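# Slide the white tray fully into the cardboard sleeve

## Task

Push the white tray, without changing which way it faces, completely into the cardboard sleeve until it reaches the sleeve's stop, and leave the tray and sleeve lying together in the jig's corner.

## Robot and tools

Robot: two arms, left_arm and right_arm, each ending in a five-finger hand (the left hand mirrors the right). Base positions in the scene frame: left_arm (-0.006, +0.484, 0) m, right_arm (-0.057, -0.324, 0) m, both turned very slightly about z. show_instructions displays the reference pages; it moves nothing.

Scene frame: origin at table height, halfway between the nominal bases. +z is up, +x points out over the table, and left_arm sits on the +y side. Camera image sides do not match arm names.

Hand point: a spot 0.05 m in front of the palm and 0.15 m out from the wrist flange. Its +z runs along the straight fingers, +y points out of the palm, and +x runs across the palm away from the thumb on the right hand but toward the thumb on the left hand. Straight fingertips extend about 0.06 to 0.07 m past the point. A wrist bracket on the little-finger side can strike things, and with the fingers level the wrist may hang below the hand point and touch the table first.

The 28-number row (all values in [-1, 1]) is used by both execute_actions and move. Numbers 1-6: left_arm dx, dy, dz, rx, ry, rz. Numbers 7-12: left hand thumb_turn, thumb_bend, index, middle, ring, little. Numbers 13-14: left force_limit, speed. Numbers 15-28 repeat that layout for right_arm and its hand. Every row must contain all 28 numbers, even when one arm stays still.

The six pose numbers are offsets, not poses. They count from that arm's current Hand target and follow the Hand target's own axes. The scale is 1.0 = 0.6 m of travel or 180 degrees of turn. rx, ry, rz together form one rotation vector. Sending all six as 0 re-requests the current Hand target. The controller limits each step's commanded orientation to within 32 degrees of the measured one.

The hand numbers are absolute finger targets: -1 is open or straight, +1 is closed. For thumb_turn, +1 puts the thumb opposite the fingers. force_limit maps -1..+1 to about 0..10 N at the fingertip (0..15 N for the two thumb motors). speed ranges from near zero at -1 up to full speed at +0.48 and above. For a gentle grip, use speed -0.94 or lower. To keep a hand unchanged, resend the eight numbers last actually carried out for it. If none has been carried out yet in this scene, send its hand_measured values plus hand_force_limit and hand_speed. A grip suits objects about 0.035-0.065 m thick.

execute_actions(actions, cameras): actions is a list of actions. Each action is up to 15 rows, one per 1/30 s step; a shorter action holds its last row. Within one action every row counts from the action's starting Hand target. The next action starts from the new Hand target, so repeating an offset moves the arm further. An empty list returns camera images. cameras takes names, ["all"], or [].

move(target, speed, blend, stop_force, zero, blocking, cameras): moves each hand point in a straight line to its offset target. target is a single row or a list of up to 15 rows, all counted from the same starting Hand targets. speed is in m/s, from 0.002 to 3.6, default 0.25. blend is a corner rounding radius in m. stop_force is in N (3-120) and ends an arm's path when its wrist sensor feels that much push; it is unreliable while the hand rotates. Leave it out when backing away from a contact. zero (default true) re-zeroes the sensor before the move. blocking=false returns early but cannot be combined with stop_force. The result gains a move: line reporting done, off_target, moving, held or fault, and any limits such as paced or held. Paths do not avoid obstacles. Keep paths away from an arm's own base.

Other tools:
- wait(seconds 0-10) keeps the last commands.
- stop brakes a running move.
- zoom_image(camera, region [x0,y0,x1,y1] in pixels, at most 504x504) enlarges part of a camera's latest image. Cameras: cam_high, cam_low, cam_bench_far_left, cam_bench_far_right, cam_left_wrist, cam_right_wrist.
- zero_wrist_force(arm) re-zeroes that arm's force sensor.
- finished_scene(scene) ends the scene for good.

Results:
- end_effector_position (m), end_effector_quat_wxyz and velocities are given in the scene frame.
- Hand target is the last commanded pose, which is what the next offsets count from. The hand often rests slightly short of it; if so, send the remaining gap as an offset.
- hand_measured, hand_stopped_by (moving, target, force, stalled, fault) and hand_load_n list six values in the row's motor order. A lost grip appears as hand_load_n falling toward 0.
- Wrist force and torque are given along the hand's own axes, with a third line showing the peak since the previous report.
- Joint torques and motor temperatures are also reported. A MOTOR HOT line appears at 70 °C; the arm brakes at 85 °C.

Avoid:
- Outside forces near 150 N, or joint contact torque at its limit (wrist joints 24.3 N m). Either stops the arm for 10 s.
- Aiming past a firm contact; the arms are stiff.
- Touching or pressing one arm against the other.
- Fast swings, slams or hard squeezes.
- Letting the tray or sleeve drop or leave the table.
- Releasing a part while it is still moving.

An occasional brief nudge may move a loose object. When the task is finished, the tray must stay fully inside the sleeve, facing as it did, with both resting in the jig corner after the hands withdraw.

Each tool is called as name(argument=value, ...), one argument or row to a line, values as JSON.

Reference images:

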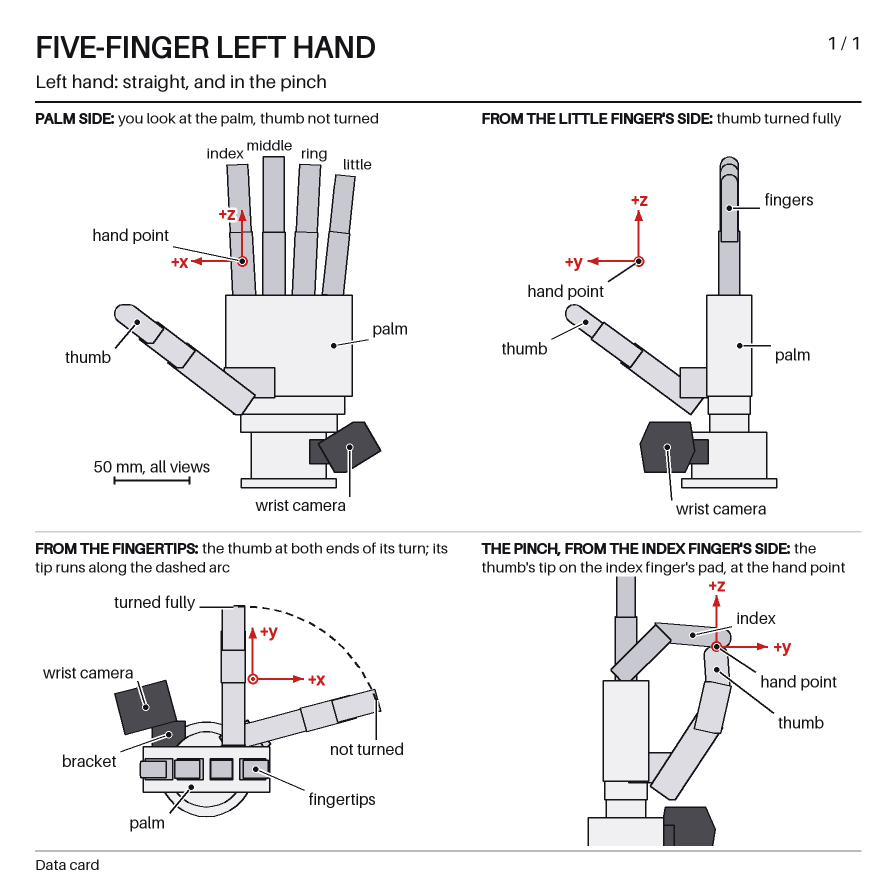

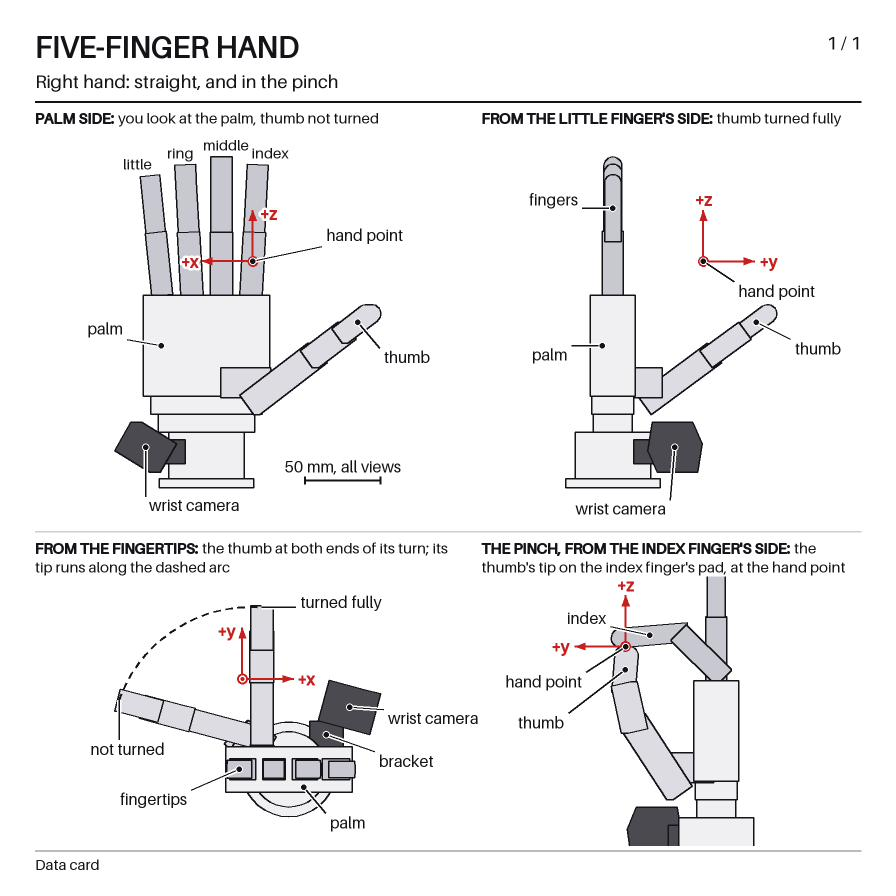

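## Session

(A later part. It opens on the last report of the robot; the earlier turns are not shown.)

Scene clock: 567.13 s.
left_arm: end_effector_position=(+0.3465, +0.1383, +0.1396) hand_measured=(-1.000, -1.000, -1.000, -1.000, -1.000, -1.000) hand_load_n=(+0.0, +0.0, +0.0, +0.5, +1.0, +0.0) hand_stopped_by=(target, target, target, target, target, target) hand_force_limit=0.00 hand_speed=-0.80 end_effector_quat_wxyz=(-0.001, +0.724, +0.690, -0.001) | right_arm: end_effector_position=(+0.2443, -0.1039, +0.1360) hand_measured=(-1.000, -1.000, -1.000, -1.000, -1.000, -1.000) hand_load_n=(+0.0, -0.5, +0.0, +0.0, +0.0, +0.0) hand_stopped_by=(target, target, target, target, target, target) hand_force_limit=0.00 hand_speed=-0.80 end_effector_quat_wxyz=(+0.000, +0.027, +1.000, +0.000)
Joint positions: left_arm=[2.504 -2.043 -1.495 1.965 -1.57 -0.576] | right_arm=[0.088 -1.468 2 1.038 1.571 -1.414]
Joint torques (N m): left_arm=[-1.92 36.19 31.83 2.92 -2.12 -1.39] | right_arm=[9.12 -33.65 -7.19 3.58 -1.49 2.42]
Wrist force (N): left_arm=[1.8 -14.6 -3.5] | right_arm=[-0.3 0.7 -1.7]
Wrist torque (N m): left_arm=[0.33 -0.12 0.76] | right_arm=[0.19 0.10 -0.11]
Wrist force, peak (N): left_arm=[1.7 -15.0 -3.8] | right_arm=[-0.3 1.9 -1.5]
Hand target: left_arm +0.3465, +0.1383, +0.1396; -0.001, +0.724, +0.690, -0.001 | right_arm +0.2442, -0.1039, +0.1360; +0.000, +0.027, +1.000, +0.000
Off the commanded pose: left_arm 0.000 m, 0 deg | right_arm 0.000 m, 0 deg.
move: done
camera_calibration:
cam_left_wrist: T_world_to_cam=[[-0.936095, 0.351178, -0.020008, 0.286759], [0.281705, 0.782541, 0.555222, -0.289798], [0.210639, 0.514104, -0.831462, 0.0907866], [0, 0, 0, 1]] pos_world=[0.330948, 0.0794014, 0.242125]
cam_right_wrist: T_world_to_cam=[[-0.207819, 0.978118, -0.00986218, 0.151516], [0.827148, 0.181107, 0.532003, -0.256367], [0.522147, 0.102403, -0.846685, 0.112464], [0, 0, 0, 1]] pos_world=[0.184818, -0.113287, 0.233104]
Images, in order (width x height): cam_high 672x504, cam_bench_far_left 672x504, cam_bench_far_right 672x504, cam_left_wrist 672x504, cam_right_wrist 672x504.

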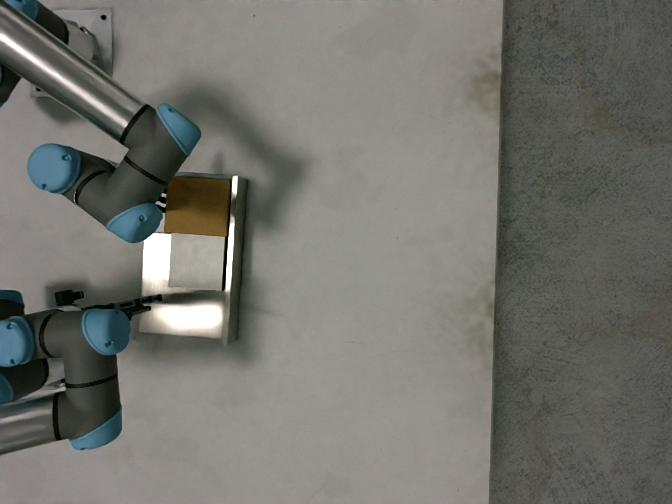

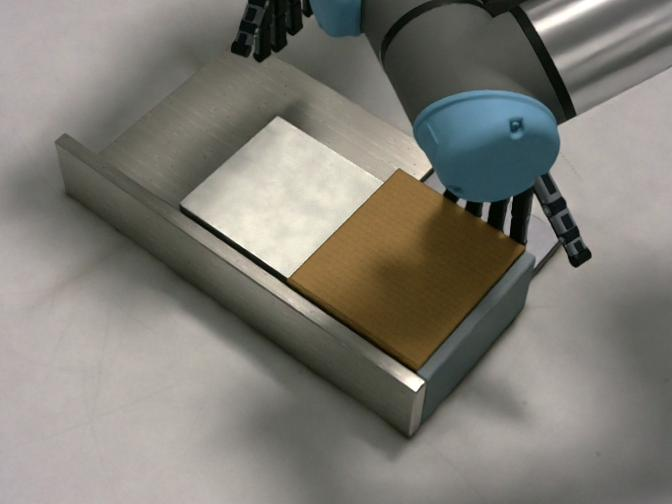

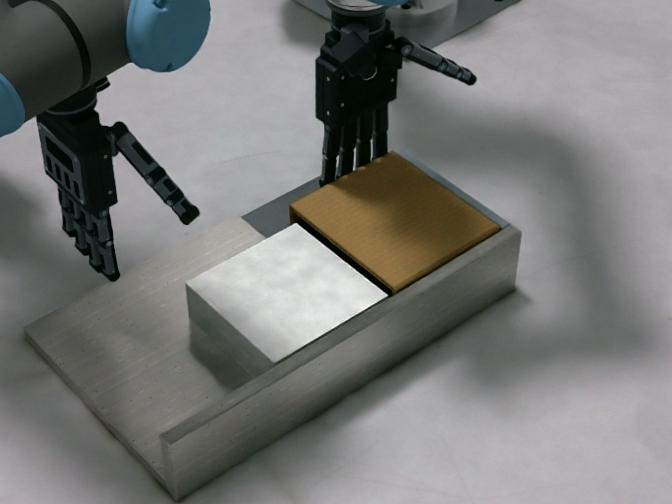

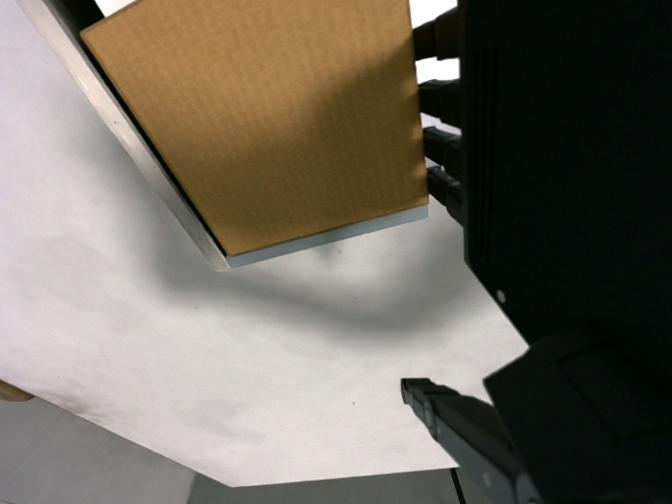

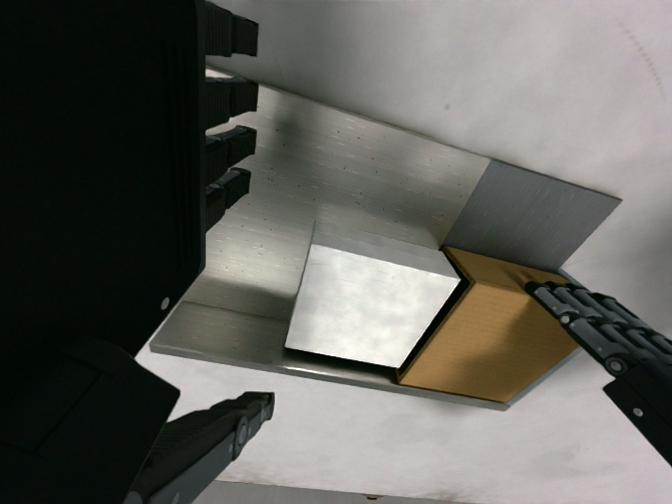

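move(
  target=[0,0,0,0,0,0,-1,-1,-1,-1,-1,-1,0,-0.8, -0.0286,0.1099,0.0183,-0.1944,0,0,-1,-1,-1,-1,-1,-1,0,-0.8],
  speed=0.15,
  cameras=["cam_bench_far_left"],
)

move(
  target=[0,0,0,0,0,0,-1,-1,-1,-1,-1,-1,0,-0.8, -0.0358,0,0,0,0,0,-1,-1,-1,-1,-1,-1,0,-0.8],
  speed=0.03,
  stop_force=8,
  cameras=["cam_bench_far_left","cam_bench_far_right","cam_right_wrist","cam_high"],
)

zoom_image(
  camera="cam_right_wrist",
  region=[290, 140, 390, 260],
)

Scene clock: 612.20 s.
left_arm: end_effector_position=(+0.3465, +0.1383, +0.1396) hand_measured=(-1.000, -1.000, -1.000, -1.000, -1.000, -1.000) hand_load_n=(+0.0, +0.0, +0.0, +0.5, +1.0, +0.0) hand_stopped_by=(target, target, target, target, target, target) hand_force_limit=0.00 hand_speed=-0.80 end_effector_quat_wxyz=(-0.001, +0.724, +0.690, -0.001) | right_arm: end_effector_position=(+0.2650, -0.0390, +0.1250) hand_measured=(-1.000, -1.000, -1.000, -1.000, -1.000, -1.000) hand_load_n=(+0.0, +0.0, +0.0, +0.0, +0.0, +0.0) hand_stopped_by=(target, target, target, target, target, target) hand_force_limit=0.00 hand_speed=-0.80 end_effector_quat_wxyz=(+0.008, +0.026, +0.953, +0.300)
Joint positions: left_arm=[2.504 -2.043 -1.495 1.965 -1.57 -0.576] | right_arm=[-0.159 -1.342 2.164 0.812 0.963 -1.68]
Joint torques (N m): left_arm=[-1.93 34.76 32.27 2.9 -1.56 -1.4] | right_arm=[-8.75 -9.55 -3.42 1.32 -2.49 -2.69]
Wrist force (N): left_arm=[1.9 -14.7 -3.8] | right_arm=[-0.5 -0.8 -1.3]
Wrist torque (N m): left_arm=[0.32 -0.16 0.77] | right_arm=[0.05 0.12 0.01]
Wrist force, peak (N): left_arm=[1.8 -15.0 -3.9] | right_arm=[-0.4 0.9 -1.9]
Hand target: left_arm +0.3465, +0.1383, +0.1396; -0.001, +0.724, +0.690, -0.001 | right_arm +0.2650, -0.0390, +0.1250; +0.008, +0.026, +0.953, +0.300
Off the commanded pose: left_arm 0.000 m, 0 deg | right_arm 0.000 m, 0 deg.
move: done
Images, in order (width x height): cam_bench_far_left 672x504.

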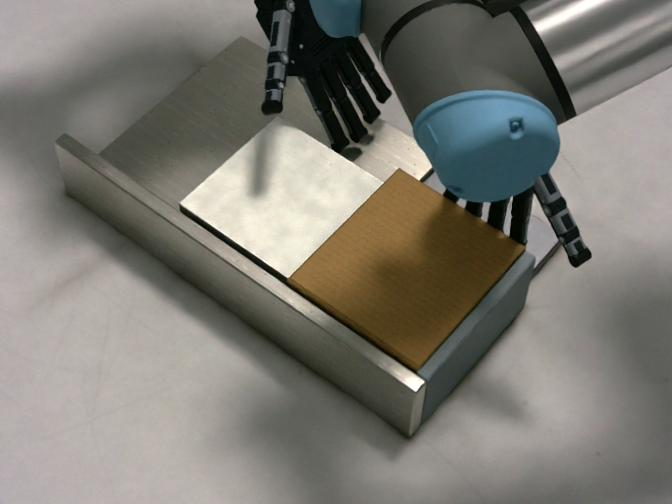

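Scene clock: 613.80 s.
left_arm: end_effector_position=(+0.3465, +0.1383, +0.1396) hand_measured=(-1.000, -1.000, -1.000, -1.000, -1.000, -1.000) hand_load_n=(+0.0, +0.0, +0.0, +0.5, +1.0, +0.0) hand_stopped_by=(target, target, target, target, target, target) hand_force_limit=0.00 hand_speed=-0.80 end_effector_quat_wxyz=(-0.001, +0.724, +0.690, -0.001) | right_arm: end_effector_position=(+0.2864, -0.0402, +0.1250) hand_measured=(-1.000, -1.000, -1.000, -1.000, -1.000, -1.000) hand_load_n=(+0.0, +0.0, +0.0, +0.0, +0.0, +0.0) hand_stopped_by=(target, target, target, target, target, target) hand_force_limit=0.00 hand_speed=-0.80 end_effector_quat_wxyz=(+0.008, +0.026, +0.953, +0.300)
Joint positions: left_arm=[2.504 -2.043 -1.495 1.965 -1.57 -0.576] | right_arm=[-0.152 -1.3 2.104 0.825 0.963 -1.672]
Joint torques (N m): left_arm=[-2.22 33.9 32.37 2.96 -1.43 -1.43] | right_arm=[10.92 -11.12 -22.41 3.17 -2.72 2.52]
Wrist force (N): left_arm=[0.7 -14.7 -3.7] | right_arm=[2.0 -1.9 -2.3]
Wrist torque (N m): left_arm=[0.31 -0.16 0.69] | right_arm=[0.09 0.27 -0.02]
Wrist force, peak (N): left_arm=[1.8 -15.0 -3.4] | right_arm=[3.4 -2.2 -2.8]
Hand target: left_arm +0.3465, +0.1383, +0.1396; -0.001, +0.724, +0.690, -0.001 | right_arm +0.2864, -0.0402, +0.1250; +0.008, +0.026, +0.953, +0.300
Off the commanded pose: left_arm 0.000 m, 0 deg | right_arm 0.000 m, 0 deg.
move: done
camera_calibration:
cam_right_wrist: T_world_to_cam=[[-0.217122, 0.809494, 0.545507, 0.0242636], [0.80838, -0.164134, 0.565315, -0.309598], [0.547155, 0.563719, -0.618742, 0.0575763], [0, 0, 0, 1]] pos_world=[0.224038, -0.102914, 0.197409]
Images, in order (width x height): cam_high 672x504, cam_bench_far_left 672x504, cam_bench_far_right 672x504, cam_right_wrist 672x504.

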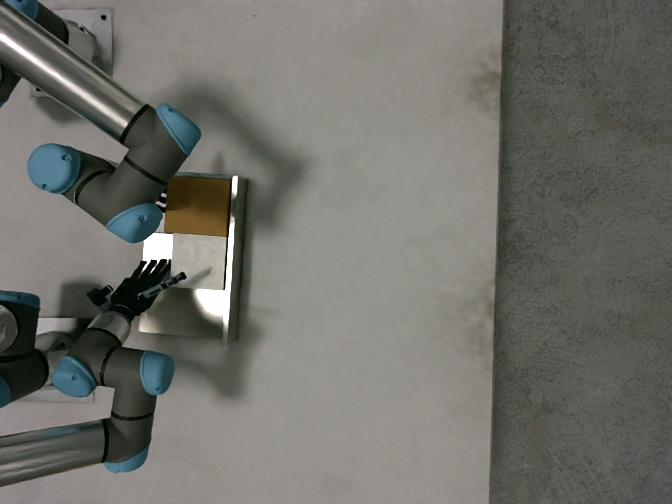

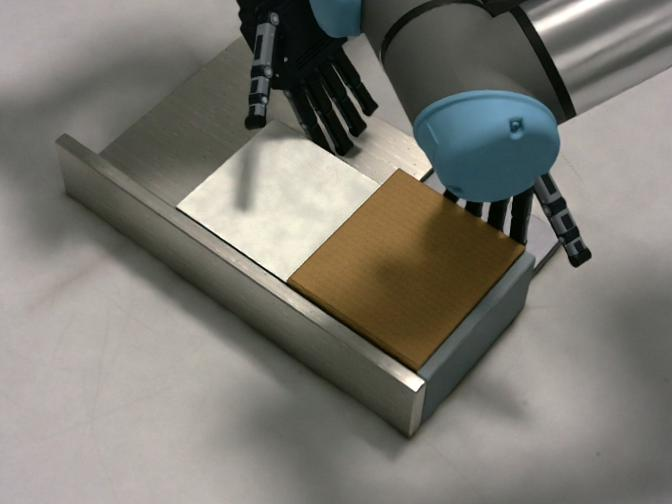

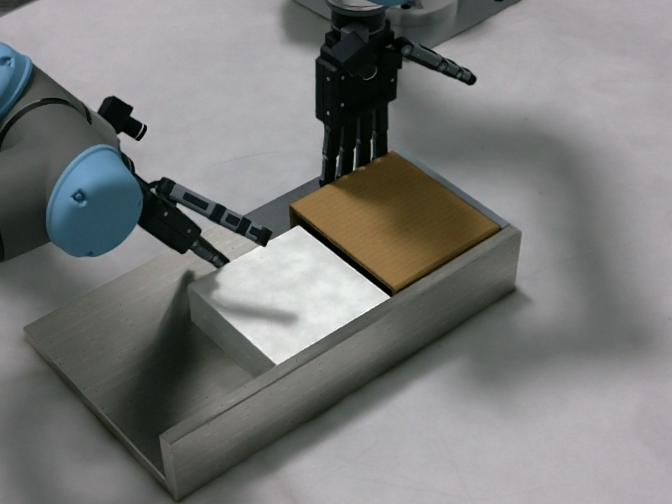

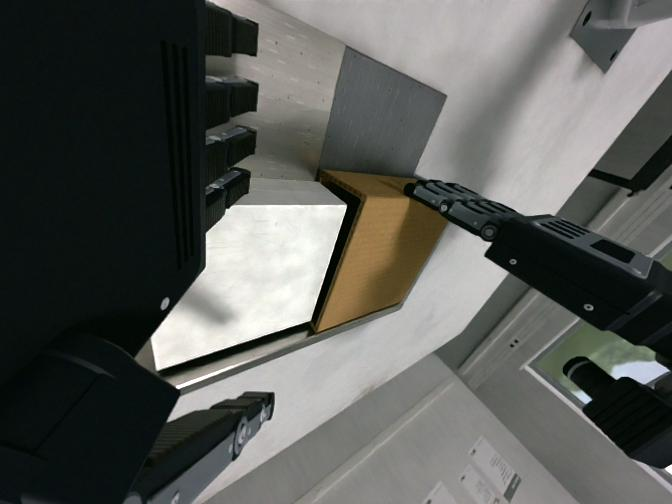

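Scaled by 4.200.

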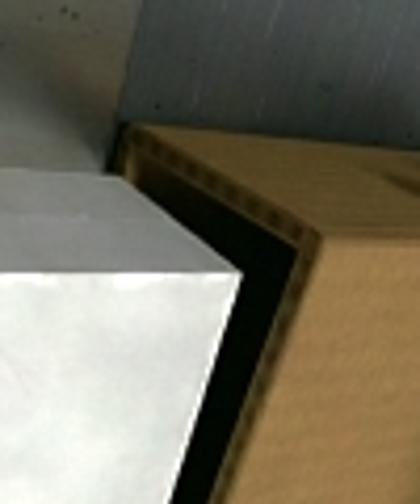

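move(
  target=[
    [0,0,0,0,0,0,-1,-1,-1,-1,-1,-1,0,-0.8, 0.05,0,0,0,0,0,-1,-1,-1,-1,-1,-1,0,-0.8],
    [0,0,0,0,0,0,-1,-1,-1,-1,-1,-1,0,-0.8, 0.0445,-0.1022,-0.0328,0.1944,0,0,-1,-1,-1,-1,-1,-1,0,-0.8],
    [0,0,0,0,0,0,-1,-1,-1,-1,-1,-1,0,-0.8, -0.1828,-0.0922,-0.0258,0.1944,0,0,-1,-1,-1,-1,-1,-1,0,-0.8],
  ],
  speed=0.15,
  blend=[0.01,0.01,0],
  cameras=["cam_high","cam_bench_far_right"],
)

zoom_image(
  camera="cam_high",
  region=[130, 160, 270, 350],
)

Scene clock: 629.03 s.
left_arm: end_effector_position=(+0.3465, +0.1383, +0.1396) hand_measured=(-1.000, -1.000, -1.000, -1.000, -1.000, -1.000) hand_load_n=(+0.0, +0.0, +0.0, +0.5, +0.5, +0.0) hand_stopped_by=(target, target, target, target, target, target) hand_force_limit=0.00 hand_speed=-0.80 end_effector_quat_wxyz=(-0.001, +0.724, +0.690, -0.001) | right_arm: end_effector_position=(+0.3930, -0.1003, +0.1060) hand_measured=(-1.000, -1.000, -1.000, -1.000, -1.000, -1.000) hand_load_n=(+0.0, +0.0, +0.0, +0.0, +0.0, +0.0) hand_stopped_by=(target, target, target, target, target, target) hand_force_limit=0.00 hand_speed=-0.80 end_effector_quat_wxyz=(+0.000, +0.027, +1.000, +0.000)
Joint positions: left_arm=[2.504 -2.043 -1.495 1.965 -1.57 -0.576] | right_arm=[0.061 -1.125 1.63 1.066 1.571 -1.441]
Joint torques (N m): left_arm=[-2.25 32.75 32.1 2.95 -0.7 -1.45] | right_arm=[3.57 -20.67 -24.68 3.76 1.59 -2.64]
Wrist force (N): left_arm=[0.6 -14.7 -3.5] | right_arm=[-0.1 0.7 -1.6]
Wrist torque (N m): left_arm=[0.30 -0.16 0.70] | right_arm=[0.18 0.07 0.08]
Wrist force, peak (N): left_arm=[0.7 -15.0 -3.6] | right_arm=[2.0 -2.0 -2.6]
Hand target: left_arm +0.3465, +0.1383, +0.1396; -0.001, +0.724, +0.690, -0.001 | right_arm +0.3930, -0.1003, +0.1060; +0.000, +0.027, +1.000, +0.000
Off the commanded pose: left_arm 0.000 m, 0 deg | right_arm 0.000 m, 0 deg.
move: done
Images, in order (width x height): cam_high 672x504, cam_bench_far_right 672x504.

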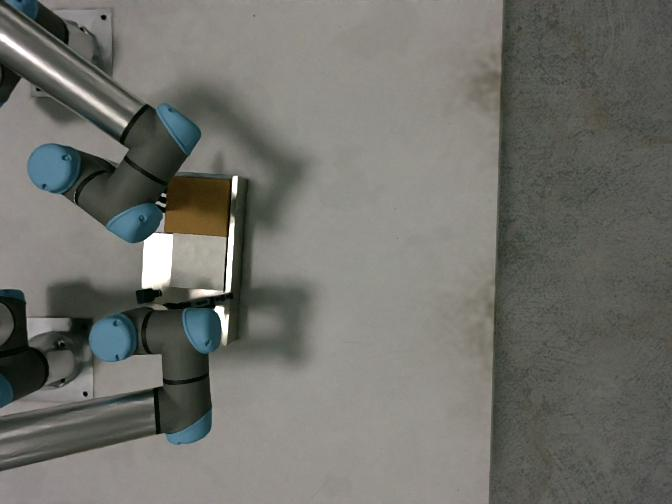

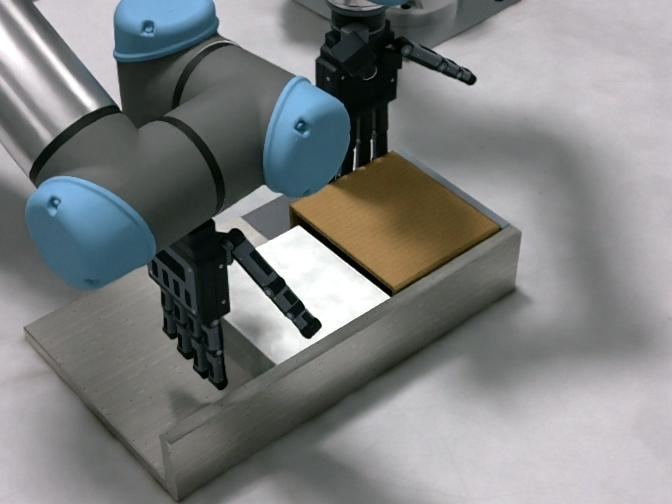

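Scaled by 2.653.

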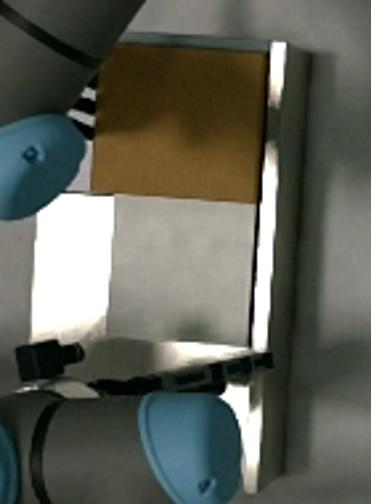

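move(
  target=[0,0,0,0,0,0,-1,-1,-1,-1,-1,-1,0,-0.8, 0,0.1333,0,0,0,0,-1,-1,-1,-1,-1,-1,0,-0.8],
  speed=0.03,
  stop_force=8,
  cameras=["cam_high","cam_bench_far_left","cam_bench_far_right","cam_right_wrist"],
)

Scene clock: 635.07 s.
left_arm: end_effector_position=(+0.3465, +0.1383, +0.1396) hand_measured=(-1.000, -1.000, -1.000, -1.000, -1.000, -1.000) hand_load_n=(+0.0, +0.0, +0.0, +0.5, +1.0, +0.0) hand_stopped_by=(target, target, target, target, target, target) hand_force_limit=0.00 hand_speed=-0.80 end_effector_quat_wxyz=(-0.001, +0.724, +0.690, -0.001) | right_arm: end_effector_position=(+0.3949, -0.0641, +0.1060) hand_measured=(-1.000, -1.000, -1.000, -1.000, -1.000, -1.000) hand_load_n=(+0.0, +0.0, +0.0, +0.0, +0.0, +0.0) hand_stopped_by=(target, target, target, target, target, target) hand_force_limit=0.00 hand_speed=-0.80 end_effector_quat_wxyz=(+0.000, +0.027, +1.000, +0.000)
Joint positions: left_arm=[2.504 -2.043 -1.495 1.965 -1.57 -0.576] | right_arm=[0.143 -1.09 1.575 1.085 1.571 -1.359]
Joint torques (N m): left_arm=[-2.3 31.39 32.5 2.88 -0.1 -1.37] | right_arm=[-8.08 -46.85 -8.11 1.65 1.16 -2.76]
Wrist force (N): left_arm=[2.0 -14.5 -3.8] | right_arm=[0.0 1.8 -1.5]
Wrist torque (N m): left_arm=[0.35 -0.07 0.75] | right_arm=[0.33 0.06 0.11]
Wrist force, peak (N): left_arm=[4.1 -14.9 -3.8] | right_arm=[-3.0 -23.9 -3.7]
Hand target: left_arm +0.3465, +0.1383, +0.1396; -0.001, +0.724, +0.690, -0.001 | right_arm +0.3949, -0.0641, +0.1060; +0.000, +0.027, +1.000, +0.000 (not the last commanded pose)
Off the commanded pose: left_arm 0.000 m, 0 deg | right_arm 0.044 m, 0 deg.
move: contact (right_arm)
camera_calibration:
cam_right_wrist: T_world_to_cam=[[-0.207887, 0.978104, -0.00979025, 0.143596], [0.827134, 0.181125, 0.532018, -0.372233], [0.522142, 0.102502, -0.846676, 0.00444469], [0, 0, 0, 1]] pos_world=[0.335418, -0.073487, 0.203204]
Images, in order (width x height): cam_high 672x504, cam_bench_far_left 672x504, cam_bench_far_right 672x504, cam_right_wrist 672x504.

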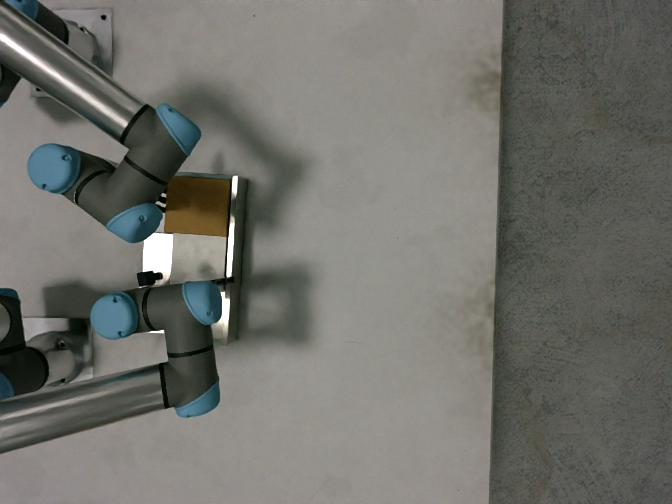

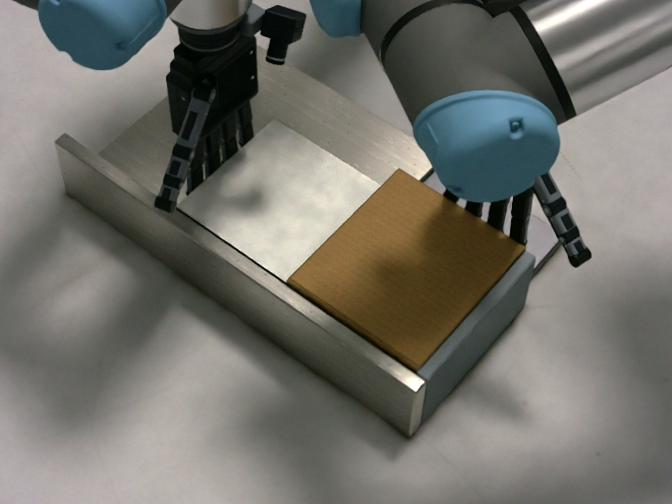

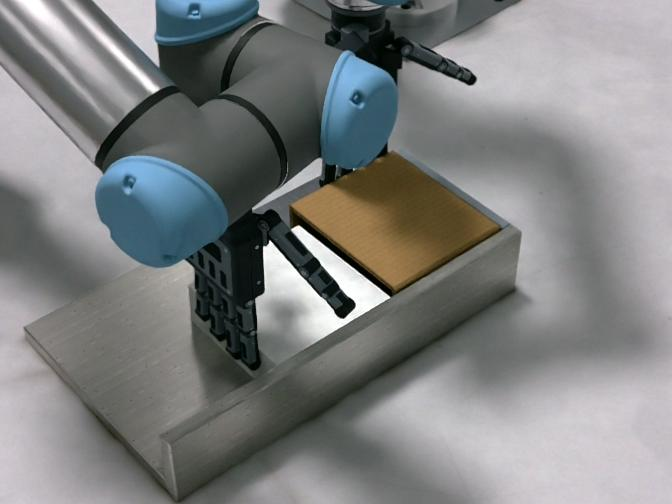

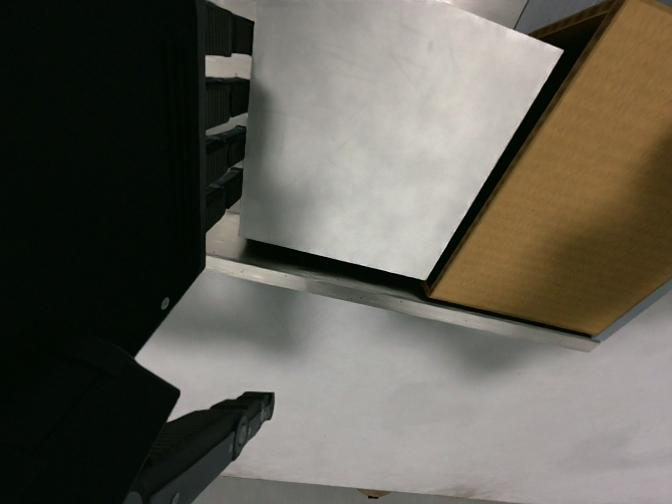

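move(
  target=[
    [0,-0.0483,0.0183,0,0,0,-1,-1,-1,-1,-1,-1,0,-0.8, 0,-0.02,0,0,0,0,-1,-1,-1,-1,-1,-1,0,-0.8],
    [0,-0.0775,0.0327,0,0,0,-1,-1,-1,-1,-1,-1,0,-0.8, 0,-0.05,0,0,0,0,-1,-1,-1,-1,-1,-1,0,-0.8],
    [0,-0.1075,0.0393,0,0,0,-1,-1,-1,-1,-1,-1,0,-0.8, 0,-0.06,0,0,0,0,-1,-1,-1,-1,-1,-1,0,-0.8],
  ],
  speed=0.06,
  blend=[0.003,0.003,0],
  cameras=["cam_bench_far_right","cam_bench_far_left","cam_left_wrist"],
)

Scene clock: 680.03 s.
left_arm: end_effector_position=(+0.2821, +0.1414, +0.1161) hand_measured=(-1.000, -1.000, -1.000, -1.000, -1.000, -1.000) hand_load_n=(+0.0, +0.0, +0.0, +0.0, +0.0, +0.0) hand_stopped_by=(target, target, target, target, target, target) hand_force_limit=0.00 hand_speed=-0.80 end_effector_quat_wxyz=(-0.001, +0.724, +0.690, -0.001) | right_arm: end_effector_position=(+0.3930, -0.1000, +0.1060) hand_measured=(-1.000, -1.000, -1.000, -1.000, -1.000, -1.000) hand_load_n=(+0.0, +0.0, +0.0, +0.5, +0.0, +0.0) hand_stopped_by=(target, target, target, target, target, target) hand_force_limit=0.00 hand_speed=-0.80 end_effector_quat_wxyz=(+0.000, +0.027, +1.000, +0.000)
Joint positions: left_arm=[2.418 -1.979 -1.657 2.064 -1.57 -0.662] | right_arm=[0.062 -1.125 1.63 1.066 1.571 -1.44]
Joint torques (N m): left_arm=[-7.19 35.92 5.32 -0.06 0.51 -1.42] | right_arm=[-8.62 -45.97 -7.35 1.06 -1.27 -2.85]
Wrist force (N): left_arm=[-0.5 -1.0 0.2] | right_arm=[0.0 1.6 -1.8]
Wrist torque (N m): left_arm=[-0.10 0.09 0.16] | right_arm=[0.32 0.06 0.11]
Wrist force, peak (N): left_arm=[2.4 -14.9 -3.9] | right_arm=[0.0 1.8 -1.7]
Hand target: left_arm +0.2820, +0.1414, +0.1161; -0.001, +0.724, +0.690, -0.001 | right_arm +0.3930, -0.1000, +0.1060; +0.000, +0.027, +1.000, +0.000
Off the commanded pose: left_arm 0.000 m, 0 deg | right_arm 0.000 m, 0 deg.
move: done
camera_calibration:
cam_left_wrist: T_world_to_cam=[[-0.936081, 0.351221, -0.0199065, 0.224889], [0.281827, 0.782592, 0.555089, -0.261098], [0.210538, 0.513998, -0.831553, 0.0833572], [0, 0, 0, 1]] pos_world=[0.266549, 0.0825019, 0.218725]
Images, in order (width x height): cam_bench_far_left 672x504, cam_bench_far_right 672x504, cam_left_wrist 672x504.

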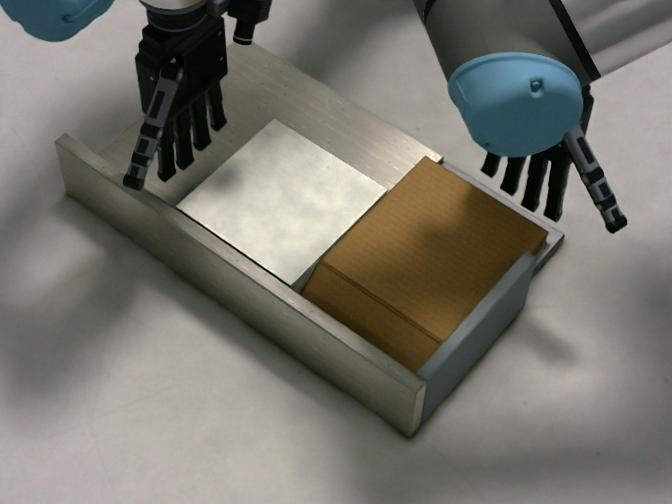

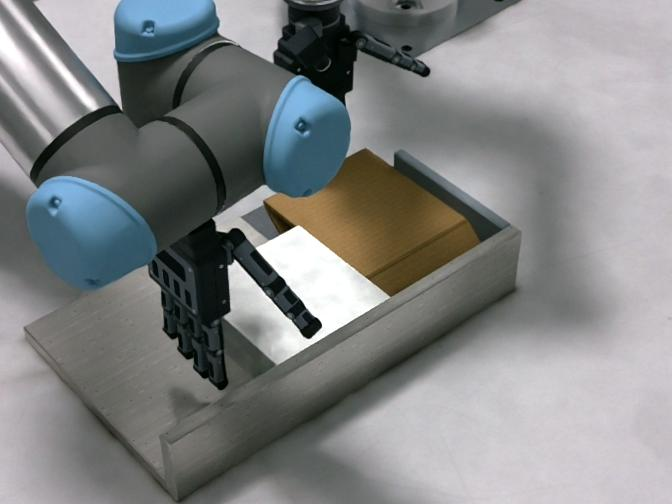

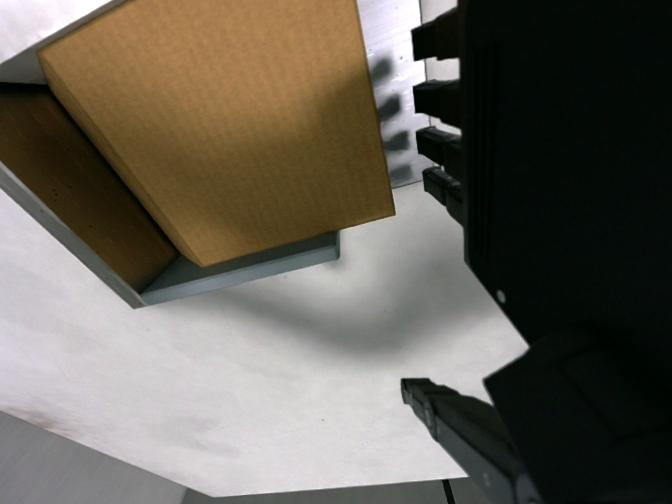

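move(
  target=[
    [0,0.0217,0,0,0,0,-1,-1,-1,-1,-1,-1,0,-0.8, 0,0,0,0,0,0,-1,-1,-1,-1,-1,-1,0,-0.8],
    [0,0.0383,-0.0092,0,0,0,-1,-1,-1,-1,-1,-1,0,-0.8, 0,0,0,0,0,0,-1,-1,-1,-1,-1,-1,0,-0.8],
    [0,0.055,-0.0158,0,0,0,-1,-1,-1,-1,-1,-1,0,-0.8, 0,0,0,0,0,0,-1,-1,-1,-1,-1,-1,0,-0.8],
    [0,0.0767,-0.0217,0,0,0,-1,-1,-1,-1,-1,-1,0,-0.8, 0,0,0,0,0,0,-1,-1,-1,-1,-1,-1,0,-0.8],
  ],
  speed=0.025,
  blend=[0.002,0.002,0.002,0],
  stop_force=9,
  cameras=["cam_bench_far_left"],
)

Scene clock: 693.50 s.
left_arm: end_effector_position=(+0.3280, +0.1392, +0.1291) hand_measured=(-1.000, -1.000, -1.000, -1.000, -1.000, -1.000) hand_load_n=(+0.0, +0.0, +0.0, +0.0, +0.5, +0.0) hand_stopped_by=(target, target, target, target, target, target) hand_force_limit=0.00 hand_speed=-0.80 end_effector_quat_wxyz=(-0.001, +0.724, +0.690, -0.001) | right_arm: end_effector_position=(+0.3930, -0.1000, +0.1060) hand_measured=(-1.000, -1.000, -1.000, -1.000, -1.000, -1.000) hand_load_n=(+0.0, +0.0, +0.0, +0.0, +0.0, -0.5) hand_stopped_by=(target, target, target, target, target, target) hand_force_limit=0.00 hand_speed=-0.80 end_effector_quat_wxyz=(+0.000, +0.027, +1.000, +0.000)
Joint positions: left_arm=[2.482 -2.026 -1.55 2.004 -1.57 -0.599] | right_arm=[0.062 -1.125 1.63 1.066 1.571 -1.44]
Joint torques (N m): left_arm=[11.61 25.67 30.86 -2.01 -3.06 1.62] | right_arm=[-7.91 -44.8 -7.68 1.22 -1.45 -2.64]
Wrist force (N): left_arm=[-0.4 -11.4 -3.7] | right_arm=[-0.1 1.6 -1.7]
Wrist torque (N m): left_arm=[0.27 -0.08 0.45] | right_arm=[0.32 0.07 0.10]
Wrist force, peak (N): left_arm=[-0.5 -11.6 -4.5] | right_arm=[0.0 1.6 -1.9]
Hand target: left_arm +0.3280, +0.1392, +0.1291; -0.001, +0.724, +0.690, -0.001 | right_arm +0.3930, -0.1000, +0.1060; +0.000, +0.027, +1.000, +0.000
Off the commanded pose: left_arm 0.000 m, 0 deg | right_arm 0.000 m, 0 deg.
move: done
Images, in order (width x height): cam_bench_far_left 672x504.

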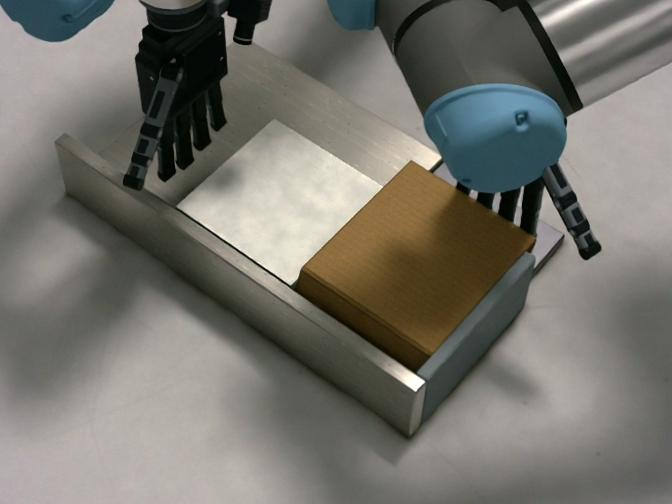

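move(
  target=[
    [0,0.02,-0.0033,0,0,0,-1,-1,-1,-1,-1,-1,0,-0.8, 0,0,0,0,0,0,-1,-1,-1,-1,-1,-1,0,-0.8],
    [0,0.0367,-0.0042,0,0,0,-1,-1,-1,-1,-1,-1,0,-0.8, 0,0,0,0,0,0,-1,-1,-1,-1,-1,-1,0,-0.8],
  ],
  speed=0.02,
  blend=[0.002,0],
  stop_force=6,
  cameras=["cam_bench_far_left"],
)

Scene clock: 702.93 s.
left_arm: end_effector_position=(+0.3499, +0.1382, +0.1315) hand_measured=(-1.000, -1.000, -1.000, -1.000, -1.000, -1.000) hand_load_n=(+0.0, +0.0, +0.0, +0.5, +1.0, +0.0) hand_stopped_by=(target, target, target, target, target, target) hand_force_limit=0.00 hand_speed=-0.80 end_effector_quat_wxyz=(-0.001, +0.724, +0.690, -0.001) | right_arm: end_effector_position=(+0.3930, -0.1000, +0.1060) hand_measured=(-1.000, -1.000, -1.000, -1.000, -1.000, -1.000) hand_load_n=(+0.0, +0.0, +0.0, +0.0, +0.0, +0.0) hand_stopped_by=(target, target, target, target, target, target) hand_force_limit=0.00 hand_speed=-0.80 end_effector_quat_wxyz=(+0.000, +0.027, +1.000, +0.000)
Joint positions: left_arm=[2.508 -2.055 -1.498 1.981 -1.57 -0.572] | right_arm=[0.062 -1.125 1.63 1.066 1.571 -1.44]
Joint torques (N m): left_arm=[4.59 37.06 16.91 1.83 -4.3 -0.1] | right_arm=[-8.32 -45.87 -7.84 1.06 -1.27 -2.63]
Wrist force (N): left_arm=[-2.1 -18.6 -3.7] | right_arm=[0.0 1.7 -1.7]
Wrist torque (N m): left_arm=[0.43 -0.16 0.64] | right_arm=[0.35 0.06 0.12]
Wrist force, peak (N): left_arm=[-2.0 -18.7 -4.1] | right_arm=[0.0 1.8 -1.8]
Hand target: left_arm +0.3499, +0.1382, +0.1315; -0.001, +0.724, +0.690, -0.001 | right_arm +0.3930, -0.1000, +0.1060; +0.000, +0.027, +1.000, +0.000
Off the commanded pose: left_arm 0.000 m, 0 deg | right_arm 0.000 m, 0 deg.
move: contact (left_arm)
Images, in order (width x height): cam_bench_far_left 672x504.

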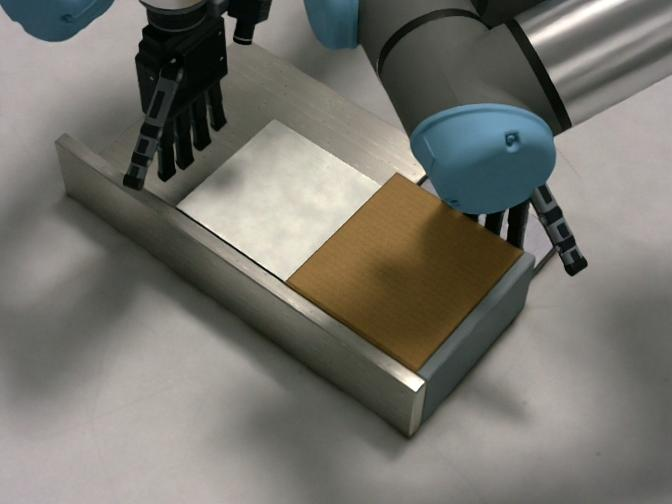

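wait(
  seconds=0.2,
  cameras=["cam_right_wrist","cam_bench_far_right","cam_high"],
)

zoom_image(
  camera="cam_right_wrist",
  region=[400, 200, 520, 320],
)

zoom_image(
  camera="cam_right_wrist",
  region=[560, 0, 672, 100],
)

zoom_image(
  camera="cam_bench_far_right",
  region=[260, 180, 420, 320],
)

Scene clock: 710.67 s.
left_arm: end_effector_position=(+0.3499, +0.1382, +0.1315) hand_measured=(-1.000, -1.000, -1.000, -1.000, -1.000, -1.000) hand_load_n=(+0.0, +0.0, +0.0, +0.5, +1.0, +0.0) hand_stopped_by=(target, target, target, target, target, target) hand_force_limit=0.00 hand_speed=-0.80 end_effector_quat_wxyz=(-0.001, +0.724, +0.690, -0.001) | right_arm: end_effector_position=(+0.3930, -0.1000, +0.1060) hand_measured=(-1.000, -1.000, -1.000, -1.000, -1.000, -1.000) hand_load_n=(+0.0, +0.0, +0.0, +0.0, +0.0, +0.0) hand_stopped_by=(target, target, target, target, target, target) hand_force_limit=0.00 hand_speed=-0.80 end_effector_quat_wxyz=(+0.000, +0.027, +1.000, +0.000)
Joint positions: left_arm=[2.508 -2.055 -1.498 1.981 -1.57 -0.572] | right_arm=[0.062 -1.125 1.63 1.066 1.571 -1.44]
Joint torques (N m): left_arm=[-1.86 38.43 9.78 3.62 -4.3 -0.47] | right_arm=[-8.12 -45.73 -7.43 1.25 -1.26 -2.61]
Wrist force (N): left_arm=[-2.3 -17.5 -4.0] | right_arm=[-0.2 1.6 -1.7]
Wrist torque (N m): left_arm=[0.38 -0.19 0.59] | right_arm=[0.32 0.09 0.10]
Wrist force, peak (N): left_arm=[-2.0 -18.8 -4.1] | right_arm=[0.0 1.6 -2.0]
Hand target: left_arm +0.3499, +0.1382, +0.1315; -0.001, +0.724, +0.690, -0.001 | right_arm +0.3930, -0.1000, +0.1060; +0.000, +0.027, +1.000, +0.000
Off the commanded pose: left_arm 0.000 m, 0 deg | right_arm 0.000 m, 0 deg.
wait: 0.20 s; at rest from the start
camera_calibration:
cam_right_wrist: T_world_to_cam=[[-0.207887, 0.978104, -0.00979025, 0.178315], [0.827134, 0.181125, 0.532018, -0.364159], [0.522142, 0.102502, -0.846676, 0.00911658], [0, 0, 0, 1]] pos_world=[0.333518, -0.109387, 0.203204]
Images, in order (width x height): cam_high 672x504, cam_bench_far_right 672x504, cam_right_wrist 672x504.

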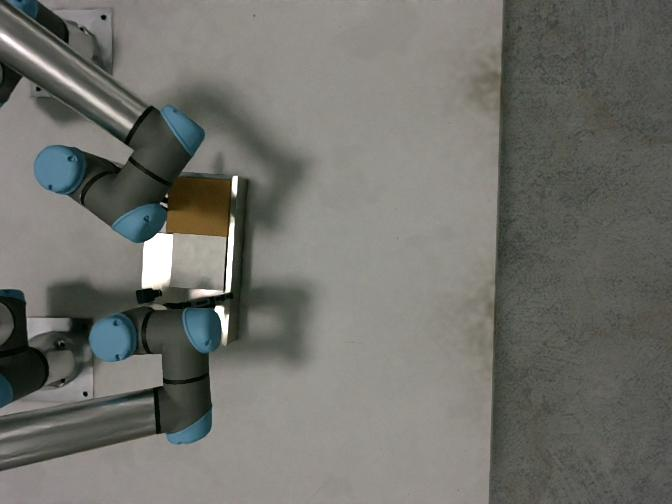

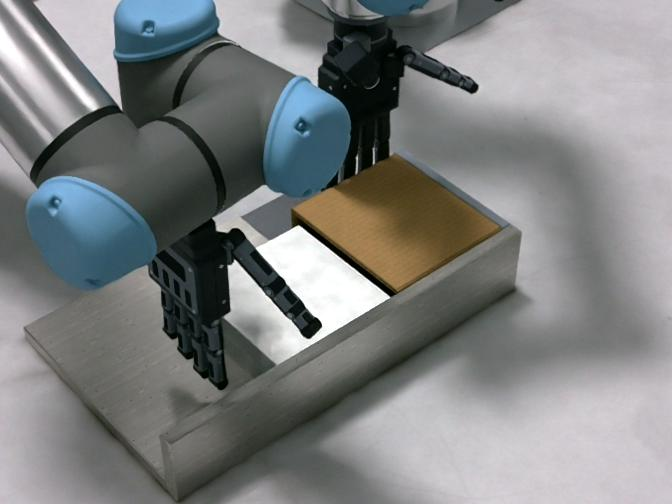

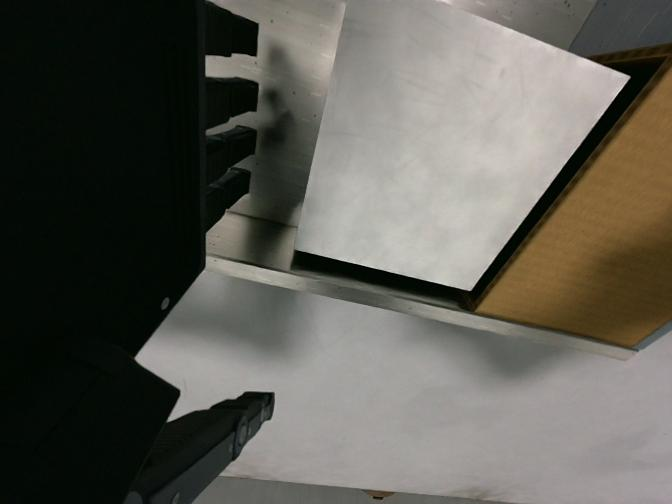

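Scaled by 4.200.

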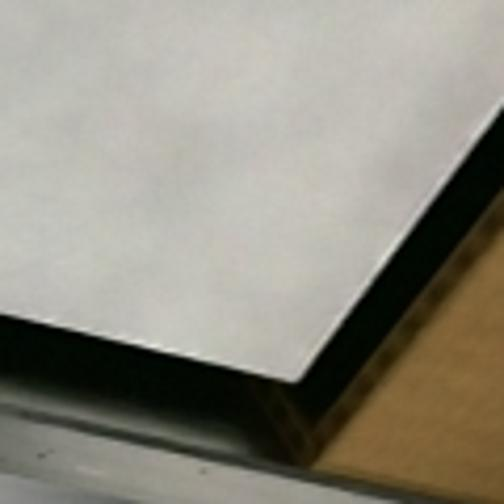

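Scaled by 4.500.

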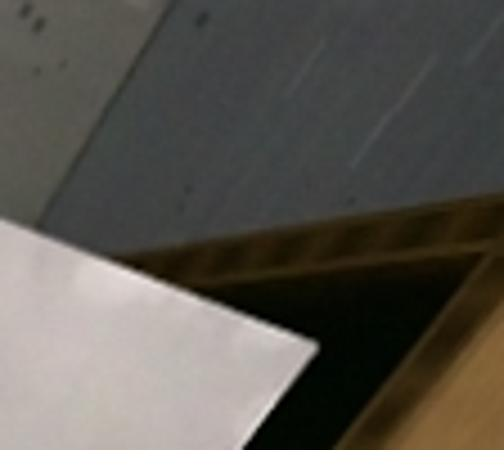

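Scaled by 3.150.

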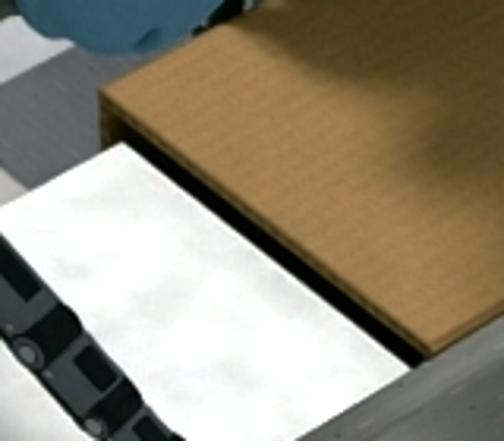

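move(
  target=[0,0,0.0133,0,0,0,-1,-1,-1,-1,-1,-1,0,-0.8, 0,0,0,0,0,0,-1,-1,-1,-1,-1,-1,0,-0.8],
  speed=0.015,
  stop_force=6,
  cameras=["cam_bench_far_right","cam_right_wrist"],
)

zoom_image(
  camera="cam_bench_far_right",
  region=[260, 180, 420, 320],
)

Scene clock: 723.87 s.
left_arm: end_effector_position=(+0.3498, +0.1382, +0.1235) hand_measured=(-1.000, -1.000, -1.000, -1.000, -1.000, -1.000) hand_load_n=(+0.0, +0.0, +0.0, +0.5, +1.0, +0.0) hand_stopped_by=(target, target, target, target, target, target) hand_force_limit=0.00 hand_speed=-0.80 end_effector_quat_wxyz=(-0.001, +0.724, +0.690, -0.001) | right_arm: end_effector_position=(+0.3930, -0.1000, +0.1060) hand_measured=(-1.000, -1.000, -1.000, -1.000, -1.000, -1.000) hand_load_n=(+0.0, +0.0, +0.0, +0.0, +0.0, +0.0) hand_stopped_by=(target, target, target, target, target, target) hand_force_limit=0.00 hand_speed=-0.80 end_effector_quat_wxyz=(+0.000, +0.027, +1.000, +0.000)
Joint positions: left_arm=[2.508 -2.063 -1.509 1.999 -1.57 -0.572] | right_arm=[0.062 -1.125 1.63 1.066 1.571 -1.44]
Joint torques (N m): left_arm=[-1.59 25.86 9.77 4.67 -4.25 -0.55] | right_arm=[-7.62 -45.65 -7.04 1.18 -1.21 -2.57]
Wrist force (N): left_arm=[0.0 -18.3 -7.1] | right_arm=[0.0 1.6 -1.7]
Wrist torque (N m): left_arm=[0.52 -0.22 0.75] | right_arm=[0.32 0.06 0.11]
Wrist force, peak (N): left_arm=[-0.1 -18.8 -7.5] | right_arm=[-0.2 1.7 -1.9]
Hand target: left_arm +0.3498, +0.1382, +0.1235; -0.001, +0.724, +0.690, -0.001 | right_arm +0.3930, -0.1000, +0.1060; +0.000, +0.027, +1.000, +0.000
Off the commanded pose: left_arm 0.000 m, 0 deg | right_arm 0.000 m, 0 deg.
move: done
camera_calibration:
cam_right_wrist: T_world_to_cam=[[-0.207887, 0.978104, -0.00979025, 0.178315], [0.827134, 0.181125, 0.532018, -0.364159], [0.522142, 0.102502, -0.846676, 0.00911658], [0, 0, 0, 1]] pos_world=[0.333518, -0.109387, 0.203204]
Images, in order (width x height): cam_bench_far_right 672x504, cam_right_wrist 672x504.

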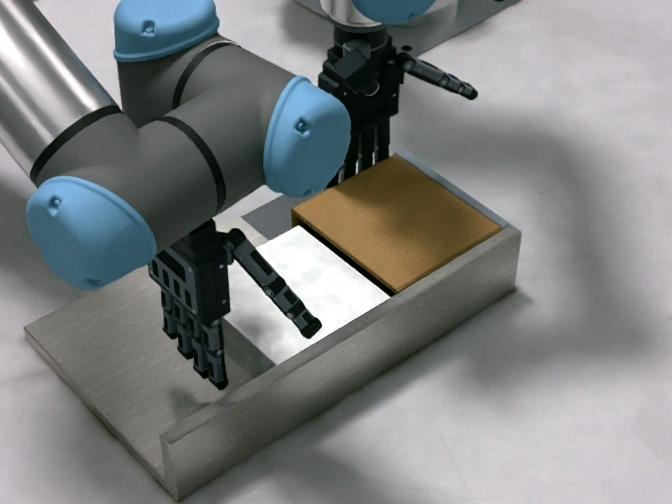

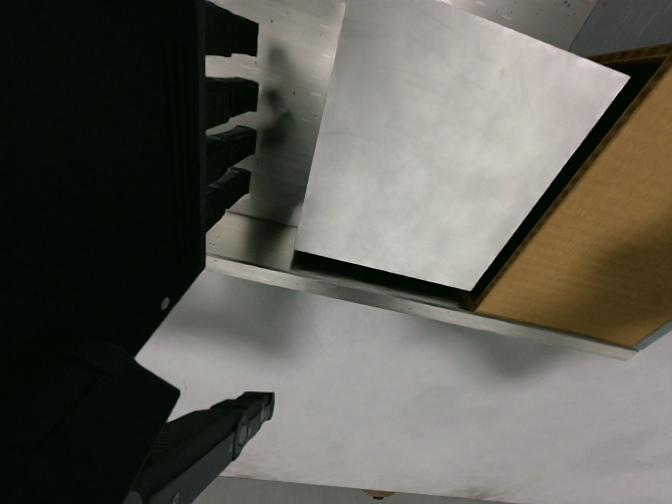

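Scaled by 3.150.

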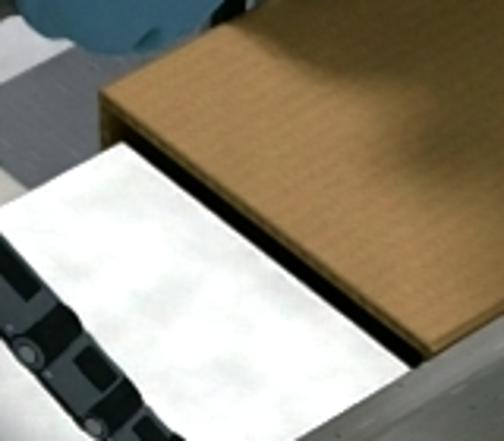

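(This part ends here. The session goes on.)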